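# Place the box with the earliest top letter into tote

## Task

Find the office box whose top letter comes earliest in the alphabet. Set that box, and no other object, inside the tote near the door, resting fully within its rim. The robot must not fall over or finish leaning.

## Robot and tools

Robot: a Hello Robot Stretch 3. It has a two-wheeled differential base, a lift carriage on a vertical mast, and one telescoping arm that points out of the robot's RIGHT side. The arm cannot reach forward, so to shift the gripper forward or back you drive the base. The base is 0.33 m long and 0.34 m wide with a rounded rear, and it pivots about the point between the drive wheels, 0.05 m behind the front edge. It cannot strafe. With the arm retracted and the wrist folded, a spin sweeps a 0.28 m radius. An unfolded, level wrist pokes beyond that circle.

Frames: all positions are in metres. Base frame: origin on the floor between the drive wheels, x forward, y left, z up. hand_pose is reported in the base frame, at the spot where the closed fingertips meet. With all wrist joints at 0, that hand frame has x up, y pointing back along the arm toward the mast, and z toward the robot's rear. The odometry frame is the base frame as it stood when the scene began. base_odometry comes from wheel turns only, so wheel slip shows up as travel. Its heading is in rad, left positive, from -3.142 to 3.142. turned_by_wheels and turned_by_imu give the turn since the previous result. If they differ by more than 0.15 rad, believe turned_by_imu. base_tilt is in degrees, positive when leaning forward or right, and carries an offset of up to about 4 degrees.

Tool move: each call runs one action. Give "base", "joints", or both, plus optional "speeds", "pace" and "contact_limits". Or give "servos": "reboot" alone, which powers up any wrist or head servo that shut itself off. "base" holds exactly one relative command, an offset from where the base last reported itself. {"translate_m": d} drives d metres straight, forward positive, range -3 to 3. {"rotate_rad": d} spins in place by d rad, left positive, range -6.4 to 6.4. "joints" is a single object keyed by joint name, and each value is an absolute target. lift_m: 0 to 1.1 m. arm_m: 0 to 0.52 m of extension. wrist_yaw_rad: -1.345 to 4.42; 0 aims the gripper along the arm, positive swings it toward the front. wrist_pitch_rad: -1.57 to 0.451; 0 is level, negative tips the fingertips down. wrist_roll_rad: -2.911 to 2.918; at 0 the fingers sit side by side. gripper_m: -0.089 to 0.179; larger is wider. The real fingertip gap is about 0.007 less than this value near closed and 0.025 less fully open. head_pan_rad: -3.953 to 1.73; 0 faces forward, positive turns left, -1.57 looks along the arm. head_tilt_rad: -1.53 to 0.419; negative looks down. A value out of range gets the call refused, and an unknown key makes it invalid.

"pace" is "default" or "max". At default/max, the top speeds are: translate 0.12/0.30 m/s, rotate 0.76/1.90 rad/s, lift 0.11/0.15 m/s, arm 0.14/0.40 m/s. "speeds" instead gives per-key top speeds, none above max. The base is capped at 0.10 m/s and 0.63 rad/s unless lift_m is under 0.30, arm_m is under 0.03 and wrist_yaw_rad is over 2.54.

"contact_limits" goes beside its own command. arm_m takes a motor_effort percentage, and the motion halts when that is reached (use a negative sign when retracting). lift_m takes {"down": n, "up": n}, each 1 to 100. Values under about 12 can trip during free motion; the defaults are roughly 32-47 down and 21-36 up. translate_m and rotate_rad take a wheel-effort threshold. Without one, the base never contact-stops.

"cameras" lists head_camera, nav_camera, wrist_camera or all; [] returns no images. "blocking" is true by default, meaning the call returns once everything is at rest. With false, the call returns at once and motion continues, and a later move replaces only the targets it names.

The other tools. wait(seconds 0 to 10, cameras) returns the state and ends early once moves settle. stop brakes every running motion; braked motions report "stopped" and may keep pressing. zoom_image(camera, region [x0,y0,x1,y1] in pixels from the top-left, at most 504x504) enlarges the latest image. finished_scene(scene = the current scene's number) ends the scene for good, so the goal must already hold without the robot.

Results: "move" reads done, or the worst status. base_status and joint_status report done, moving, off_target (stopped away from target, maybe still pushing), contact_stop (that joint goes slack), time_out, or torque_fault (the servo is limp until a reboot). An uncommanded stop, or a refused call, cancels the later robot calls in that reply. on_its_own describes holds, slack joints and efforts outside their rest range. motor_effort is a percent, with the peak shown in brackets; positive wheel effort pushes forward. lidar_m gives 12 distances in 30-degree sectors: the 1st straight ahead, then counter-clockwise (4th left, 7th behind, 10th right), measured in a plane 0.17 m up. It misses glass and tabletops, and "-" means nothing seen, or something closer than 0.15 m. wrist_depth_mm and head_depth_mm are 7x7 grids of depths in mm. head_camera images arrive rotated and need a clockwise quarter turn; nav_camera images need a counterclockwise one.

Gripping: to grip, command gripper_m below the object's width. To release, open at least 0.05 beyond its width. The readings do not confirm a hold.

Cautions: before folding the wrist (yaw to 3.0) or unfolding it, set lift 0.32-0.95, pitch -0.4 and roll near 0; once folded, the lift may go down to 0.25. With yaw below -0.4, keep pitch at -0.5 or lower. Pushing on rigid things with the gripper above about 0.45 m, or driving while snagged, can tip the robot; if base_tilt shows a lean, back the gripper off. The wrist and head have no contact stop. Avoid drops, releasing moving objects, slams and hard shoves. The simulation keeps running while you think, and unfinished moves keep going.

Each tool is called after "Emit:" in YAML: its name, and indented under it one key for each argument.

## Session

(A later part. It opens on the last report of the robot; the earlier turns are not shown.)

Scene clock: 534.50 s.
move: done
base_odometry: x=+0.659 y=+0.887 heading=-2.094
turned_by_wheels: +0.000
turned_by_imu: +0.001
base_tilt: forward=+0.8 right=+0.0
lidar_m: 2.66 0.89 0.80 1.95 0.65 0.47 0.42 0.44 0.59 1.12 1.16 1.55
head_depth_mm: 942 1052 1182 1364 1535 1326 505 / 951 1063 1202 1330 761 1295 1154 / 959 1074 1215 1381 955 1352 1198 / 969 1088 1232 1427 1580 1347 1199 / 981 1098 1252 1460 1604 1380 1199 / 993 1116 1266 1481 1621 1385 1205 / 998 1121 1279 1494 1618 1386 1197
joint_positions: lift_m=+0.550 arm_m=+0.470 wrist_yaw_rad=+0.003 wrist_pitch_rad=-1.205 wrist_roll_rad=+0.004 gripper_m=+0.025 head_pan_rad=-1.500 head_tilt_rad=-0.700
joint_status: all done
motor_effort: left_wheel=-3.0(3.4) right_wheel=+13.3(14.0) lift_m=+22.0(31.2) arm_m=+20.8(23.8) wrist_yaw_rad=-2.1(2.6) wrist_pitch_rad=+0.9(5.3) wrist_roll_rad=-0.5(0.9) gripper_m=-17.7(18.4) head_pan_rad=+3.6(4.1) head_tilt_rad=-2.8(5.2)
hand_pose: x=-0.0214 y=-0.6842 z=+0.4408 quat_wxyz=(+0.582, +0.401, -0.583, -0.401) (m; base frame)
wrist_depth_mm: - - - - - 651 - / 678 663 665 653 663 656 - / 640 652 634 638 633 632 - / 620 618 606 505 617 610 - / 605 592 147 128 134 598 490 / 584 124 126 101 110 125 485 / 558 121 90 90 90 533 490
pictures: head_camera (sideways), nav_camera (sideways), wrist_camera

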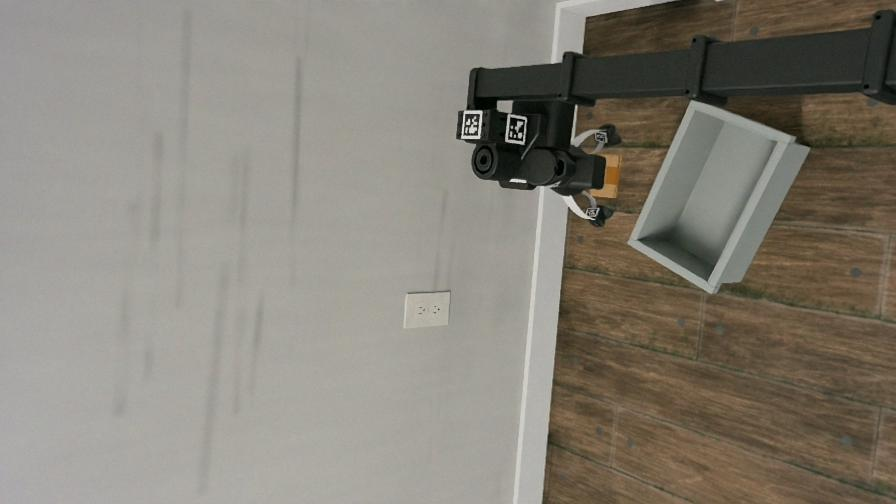

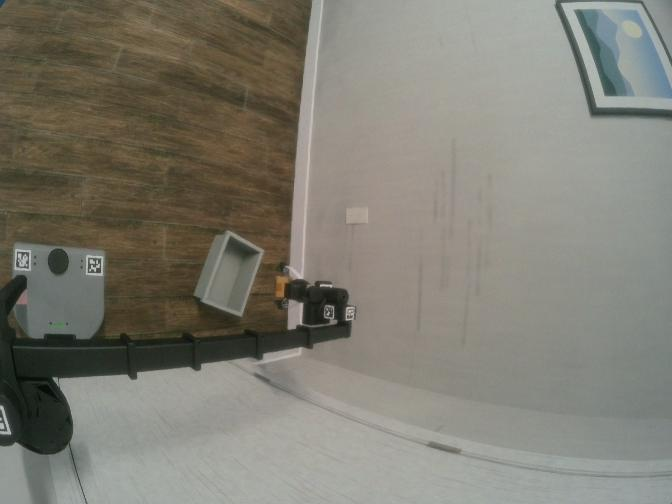

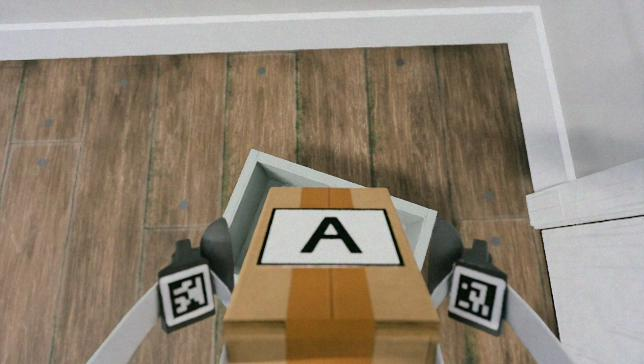

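Emit:
move:
  base: {"translate_m": 0.012}
  joints: {"lift_m": 0.25}
  contact_limits: {"lift_m": {"down": 15}}

Scene clock: 545.90 s.
move: done
base_odometry: x=+0.653 y=+0.877 heading=-2.095
turned_by_wheels: +0.000
turned_by_imu: +0.001
base_tilt: forward=+1.0 right=-0.1
lidar_m: 2.65 0.89 0.80 2.00 0.67 0.48 0.43 0.45 0.60 0.64 1.15 1.54
head_depth_mm: 946 1048 1192 1362 1532 1394 1210 / 953 1059 1199 1378 1560 966 810 / 964 1070 1221 1415 1588 1041 1202 / 969 1081 1231 1433 1590 1346 1200 / 979 1091 1252 1455 1605 1377 1202 / 985 1108 1255 1477 1621 1371 1196 / 998 1127 1291 1510 1625 1376 1200
base_status: done
joint_positions: lift_m=+0.250 arm_m=+0.470 wrist_yaw_rad=+0.003 wrist_pitch_rad=-1.205 wrist_roll_rad=+0.004 gripper_m=+0.025 head_pan_rad=-1.500 head_tilt_rad=-0.700
joint_status: all done
motor_effort: left_wheel=+2.2(5.2) right_wheel=+8.6(13.7) lift_m=+21.5(24.9) arm_m=+14.0(17.8) wrist_yaw_rad=-2.1(2.8) wrist_pitch_rad=+1.1(1.2) wrist_roll_rad=-0.4(0.9) gripper_m=-17.1(18.8) head_pan_rad=+2.3(4.5) head_tilt_rad=-3.1(4.7)
contact_limits: lift_m down 15 (down: maximum 72; up: maximum 65)
hand_pose: x=-0.0214 y=-0.6841 z=+0.1408 quat_wxyz=(+0.582, +0.401, -0.583, -0.401) (m; base frame)
wrist_depth_mm: 357 356 351 354 353 354 348 / 345 339 256 229 340 333 335 / 332 205 - 291 242 216 323 / 317 - - 161 286 263 312 / 191 - 142 127 128 - 297 / 184 124 125 101 110 119 287 / 290 121 91 90 90 - 280
pictures: head_camera (sideways), nav_camera (sideways), wrist_camera

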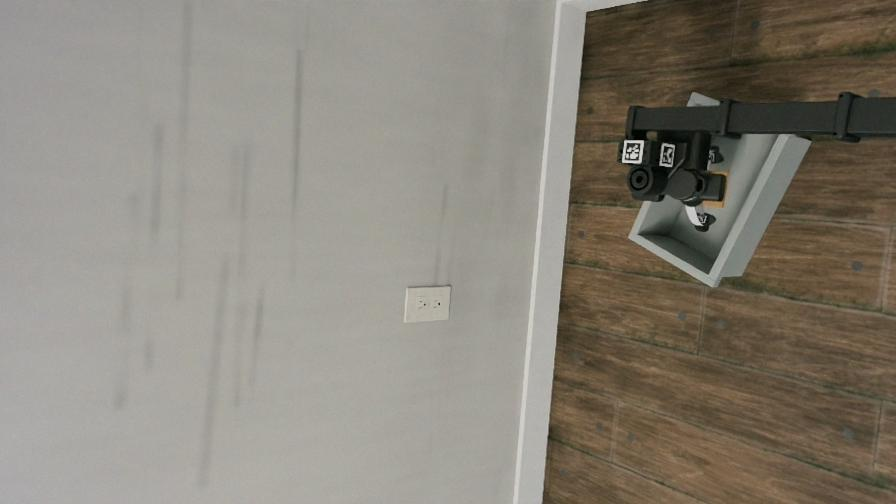

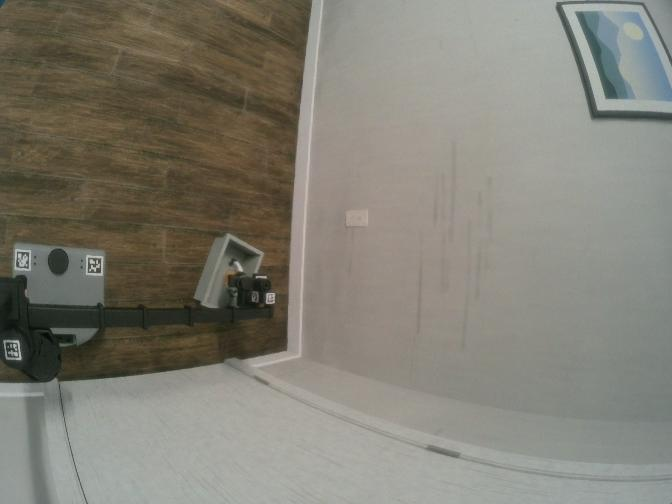

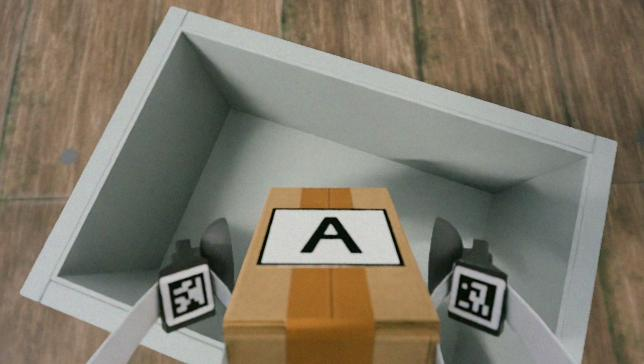

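Emit:
move:
  joints: {"lift_m": 0.185}
  contact_limits: {"lift_m": {"down": 13}}
  speeds: {"lift_m": 0.03}
  cameras: ["wrist_camera", "head_camera"]

Scene clock: 551.50 s.
move: done
base_odometry: x=+0.653 y=+0.877 heading=-2.095
turned_by_wheels: +0.000
turned_by_imu: +0.001
base_tilt: forward=+1.0 right=-0.3
lidar_m: 2.66 0.89 0.79 2.00 0.67 0.48 0.43 0.45 0.60 1.12 1.16 1.55
head_depth_mm: 940 1048 1186 1366 1552 1399 1206 / 951 1062 1204 1383 1555 1299 1142 / 962 1075 1217 1414 1592 1015 1201 / 972 1086 1231 1431 1585 1358 1199 / 983 1099 1262 1446 1582 1378 1200 / 990 1112 1265 1486 1617 1373 1199 / 998 1121 1282 1517 1629 1377 1199
joint_positions: lift_m=+0.185 arm_m=+0.470 wrist_yaw_rad=+0.002 wrist_pitch_rad=-1.200 wrist_roll_rad=+0.004 gripper_m=+0.025 head_pan_rad=-1.500 head_tilt_rad=-0.700
joint_status: all done
motor_effort: left_wheel=+2.2(2.5) right_wheel=+8.9(9.2) lift_m=+20.5(23.9) arm_m=+7.7(10.7) wrist_yaw_rad=-1.6(2.6) wrist_pitch_rad=-0.1(1.2) wrist_roll_rad=-0.7(1.0) gripper_m=-16.8(18.4) head_pan_rad=+3.2(3.9) head_tilt_rad=-3.2(4.6)
contact_limits: lift_m down 13 (down: maximum 72; up: maximum 65)
hand_pose: x=-0.0215 y=-0.6853 z=+0.0761 quat_wxyz=(+0.583, +0.399, -0.584, -0.400) (m; base frame)
wrist_depth_mm: - - 193 166 148 284 278 / - - 244 213 179 153 142 / - - - - 229 196 167 / - - - 162 - 234 - / - - 146 128 128 - - / 170 122 126 101 111 119 - / 136 121 90 90 90 - -
pictures: head_camera (sideways), wrist_camera

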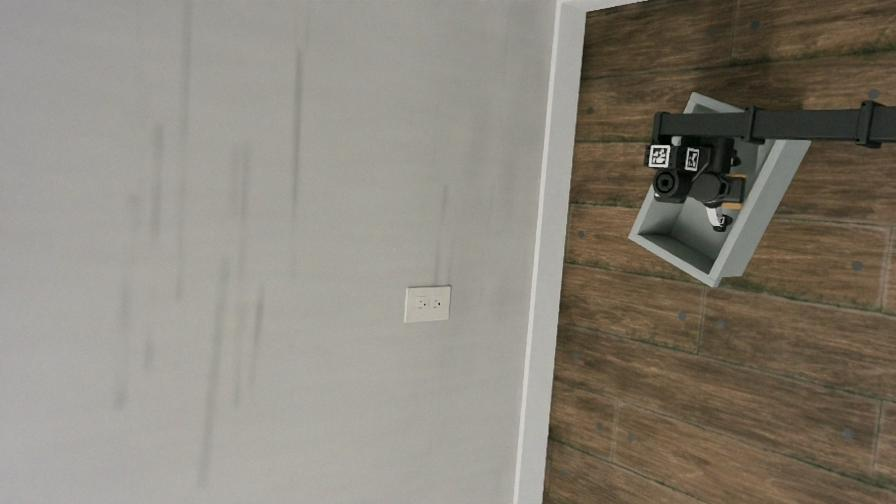

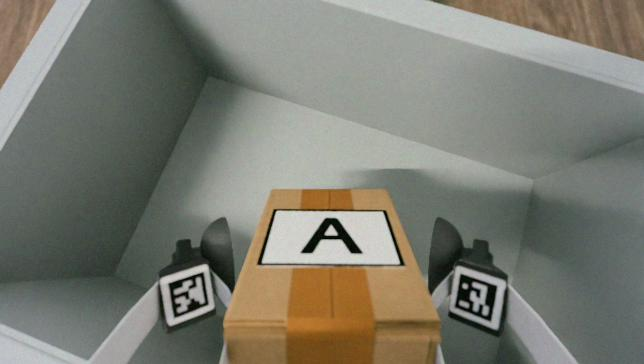

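Emit:
move:
  joints: {"lift_m": 0.165}
  contact_limits: {"lift_m": {"down": 13}}
  speeds: {"lift_m": 0.03}
  cameras: ["wrist_camera"]

Scene clock: 555.10 s.
move: done
base_odometry: x=+0.653 y=+0.877 heading=-2.095
turned_by_wheels: +0.000
turned_by_imu: +0.001
base_tilt: forward=+0.9 right=-0.1
lidar_m: 2.66 0.90 0.80 2.00 0.67 0.48 0.43 0.45 0.60 1.12 1.16 1.54
head_depth_mm: 938 1049 1183 1368 1551 1389 1207 / 951 1063 1202 1398 1555 1303 1143 / 961 1073 1222 1396 1587 1081 1203 / 970 1092 1228 1435 1584 1362 1205 / 979 1097 1255 1461 1582 1375 1211 / 989 1106 1272 1480 1623 1380 1201 / 1006 1118 1287 1504 1624 1383 1203
joint_positions: lift_m=+0.165 arm_m=+0.470 wrist_yaw_rad=+0.002 wrist_pitch_rad=-1.200 wrist_roll_rad=+0.004 gripper_m=+0.025 head_pan_rad=-1.500 head_tilt_rad=-0.700
joint_status: all done
motor_effort: left_wheel=+2.1(2.3) right_wheel=+8.6(9.0) lift_m=+21.3(23.1) arm_m=+4.1(4.9) wrist_yaw_rad=-1.3(1.8) wrist_pitch_rad=-0.5(0.5) wrist_roll_rad=-0.8(0.8) gripper_m=-17.9(18.0) head_pan_rad=+2.7(3.4) head_tilt_rad=-3.9(4.1)
contact_limits: lift_m down 13 (down: maximum 72; up: maximum 65)
hand_pose: x=-0.0215 y=-0.6854 z=+0.0562 quat_wxyz=(+0.583, +0.399, -0.584, -0.400) (m; base frame)
wrist_depth_mm: - - 193 164 142 130 121 / - - 234 213 180 153 137 / - - - - 221 196 167 / - - - 158 - - - / - - 145 126 126 - - / 168 123 126 101 110 119 - / 136 121 90 90 90 - -
pictures: wrist_camera

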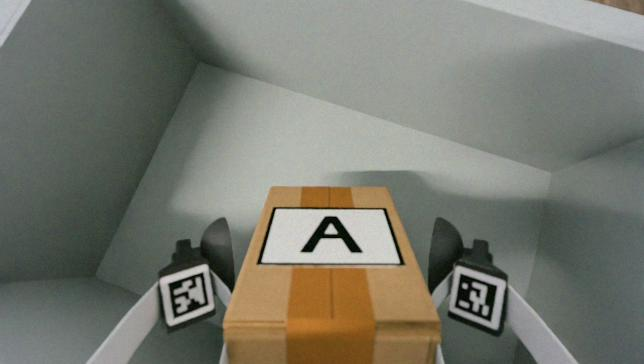

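Emit:
move:
  joints: {"lift_m": 0.13}
  contact_limits: {"lift_m": {"down": 13}}
  speeds: {"lift_m": 0.03}
  cameras: ["wrist_camera", "head_camera"]

Scene clock: 559.93 s.
move: done
base_odometry: x=+0.653 y=+0.877 heading=-2.095
turned_by_wheels: +0.000
turned_by_imu: +0.001
base_tilt: forward=+1.0 right=-0.1
lidar_m: 2.65 0.89 0.79 2.01 0.67 0.48 0.43 0.45 0.60 1.12 1.16 1.55
head_depth_mm: 943 1054 1184 1363 1550 1388 1211 / 948 1061 1210 1389 1553 1330 1164 / 959 1074 1211 1402 1583 1101 1206 / 971 1089 1232 1423 1580 1353 1206 / 980 1101 1252 1461 1601 1375 1204 / 992 1112 1265 1487 1621 1385 1212 / 1002 1125 1282 1494 1621 1389 1196
joint_positions: lift_m=+0.130 arm_m=+0.470 wrist_yaw_rad=+0.002 wrist_pitch_rad=-1.200 wrist_roll_rad=+0.003 gripper_m=+0.025 head_pan_rad=-1.500 head_tilt_rad=-0.700
joint_status: all done
motor_effort: left_wheel=+2.1(2.3) right_wheel=+8.6(9.1) lift_m=+17.3(22.5) arm_m=-1.3(1.7) wrist_yaw_rad=-1.3(1.8) wrist_pitch_rad=+0.1(0.5) wrist_roll_rad=-0.4(0.8) gripper_m=-17.8(18.4) head_pan_rad=+2.4(4.3) head_tilt_rad=-2.6(3.8)
contact_limits: lift_m down 13 (down: maximum 72; up: maximum 65)
hand_pose: x=-0.0215 y=-0.6852 z=+0.0211 quat_wxyz=(+0.583, +0.400, -0.584, -0.400) (m; base frame)
wrist_depth_mm: - - 191 163 142 128 115 / - - - 197 179 152 136 / - - - 197 198 192 166 / - 194 194 145 192 192 - / - 187 148 117 121 184 - / 176 180 105 98 105 125 - / 136 122 90 88 89 171 -
pictures: head_camera (sideways), wrist_camera

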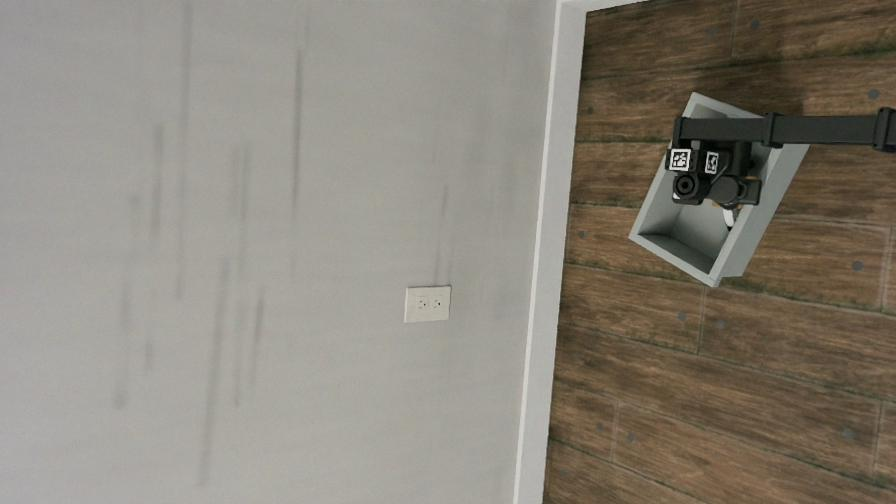

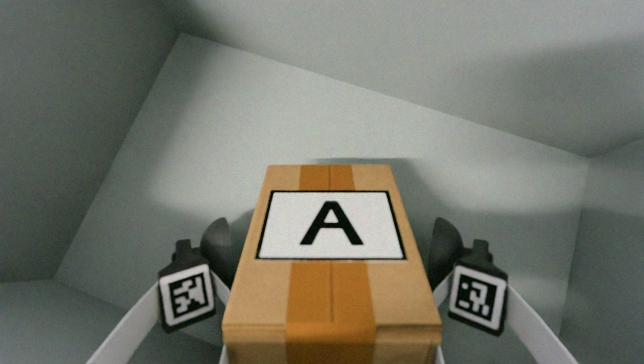

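Emit:
move:
  joints: {"gripper_m": 0.13}
  cameras: ["wrist_camera"]

Emit:
move:
  joints: {"lift_m": 0.55}
  cameras: ["wrist_camera", "head_camera"]

Scene clock: 563.83 s.
move: done
turned_by_wheels: +0.000
turned_by_imu: +0.001
joint_status: all done
motor_effort: left_wheel=+2.0(2.3) right_wheel=+8.4(9.0) lift_m=+30.7(30.8) arm_m=-5.5(5.6) wrist_yaw_rad=-1.5(2.0) wrist_pitch_rad=+0.4(0.7) wrist_roll_rad=+0.0(0.6) gripper_m=+0.8(86.2) head_pan_rad=+3.3(3.8) head_tilt_rad=-2.3(4.0)
contact_limits: lift_m down 13 (down: maximum 72; up: maximum 65)
pictures: wrist_camera

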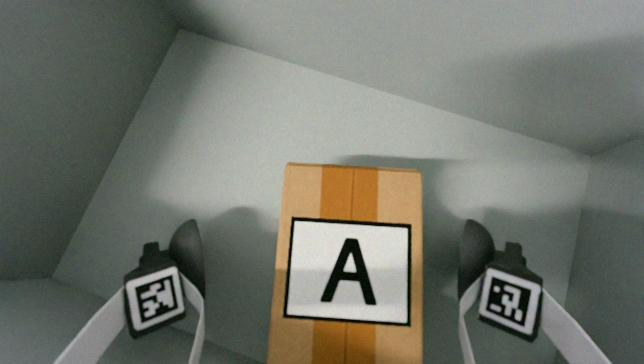

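Scene clock: 568.50 s.
move: done
base_odometry: x=+0.653 y=+0.877 heading=-2.095
turned_by_wheels: +0.000
turned_by_imu: +0.001
base_tilt: forward=+0.9 right=-0.1
lidar_m: 2.66 0.89 0.79 2.01 0.67 0.48 0.43 0.45 0.60 1.12 1.15 1.55
head_depth_mm: 935 1050 1187 1368 1535 1322 504 / 950 1063 1201 1323 761 1281 1162 / 960 1073 1219 1381 1514 1332 1203 / 972 1080 1228 1428 1574 1353 1200 / 979 1100 1249 1464 1603 1382 1200 / 985 1111 1271 1471 1624 1390 1211 / 1001 1132 1285 1490 1631 1377 1205
joint_positions: lift_m=+0.550 arm_m=+0.470 wrist_yaw_rad=+0.002 wrist_pitch_rad=-1.203 wrist_roll_rad=+0.003 gripper_m=+0.130 head_pan_rad=-1.500 head_tilt_rad=-0.700
joint_status: all done
motor_effort: left_wheel=+2.0(2.4) right_wheel=+8.3(9.2) lift_m=+30.3(32.7) arm_m=-10.7(10.9) wrist_yaw_rad=-1.4(2.0) wrist_pitch_rad=+0.2(0.8) wrist_roll_rad=-0.2(0.6) gripper_m=-0.3(1.7) head_pan_rad=+2.6(4.2) head_tilt_rad=-3.4(4.0)
hand_pose: x=-0.0215 y=-0.6845 z=+0.4409 quat_wxyz=(+0.583, +0.400, -0.583, -0.401) (m; base frame)
wrist_depth_mm: - - - - - 659 - / 676 657 659 662 673 651 - / 638 655 640 634 641 627 - / 620 622 612 616 610 604 - / 600 602 598 - 503 591 490 / 584 124 566 531 - 124 479 / - 550 553 547 554 127 452
pictures: head_camera (sideways), wrist_camera

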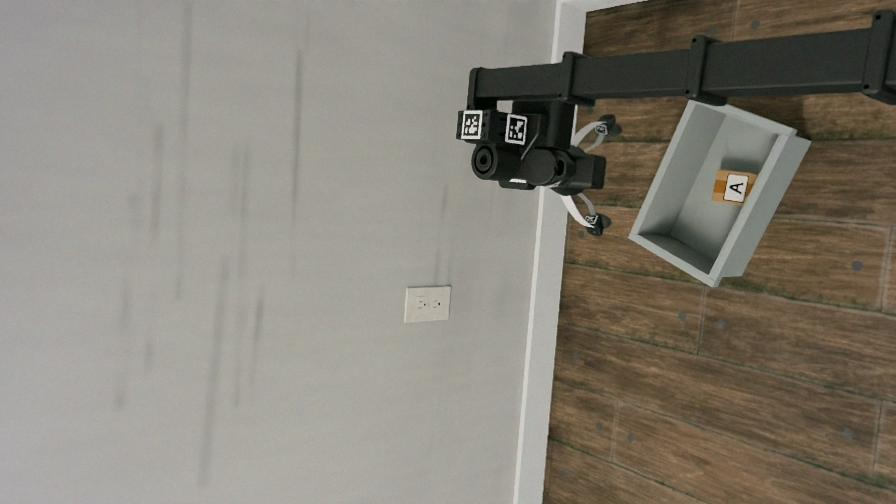

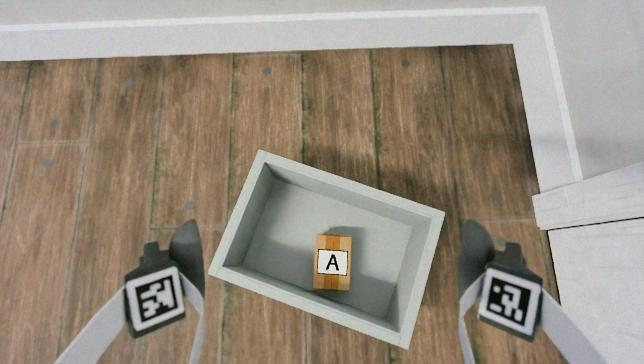

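Emit:
finished_scene:
  scene: 1

The scene is finished: the task was done.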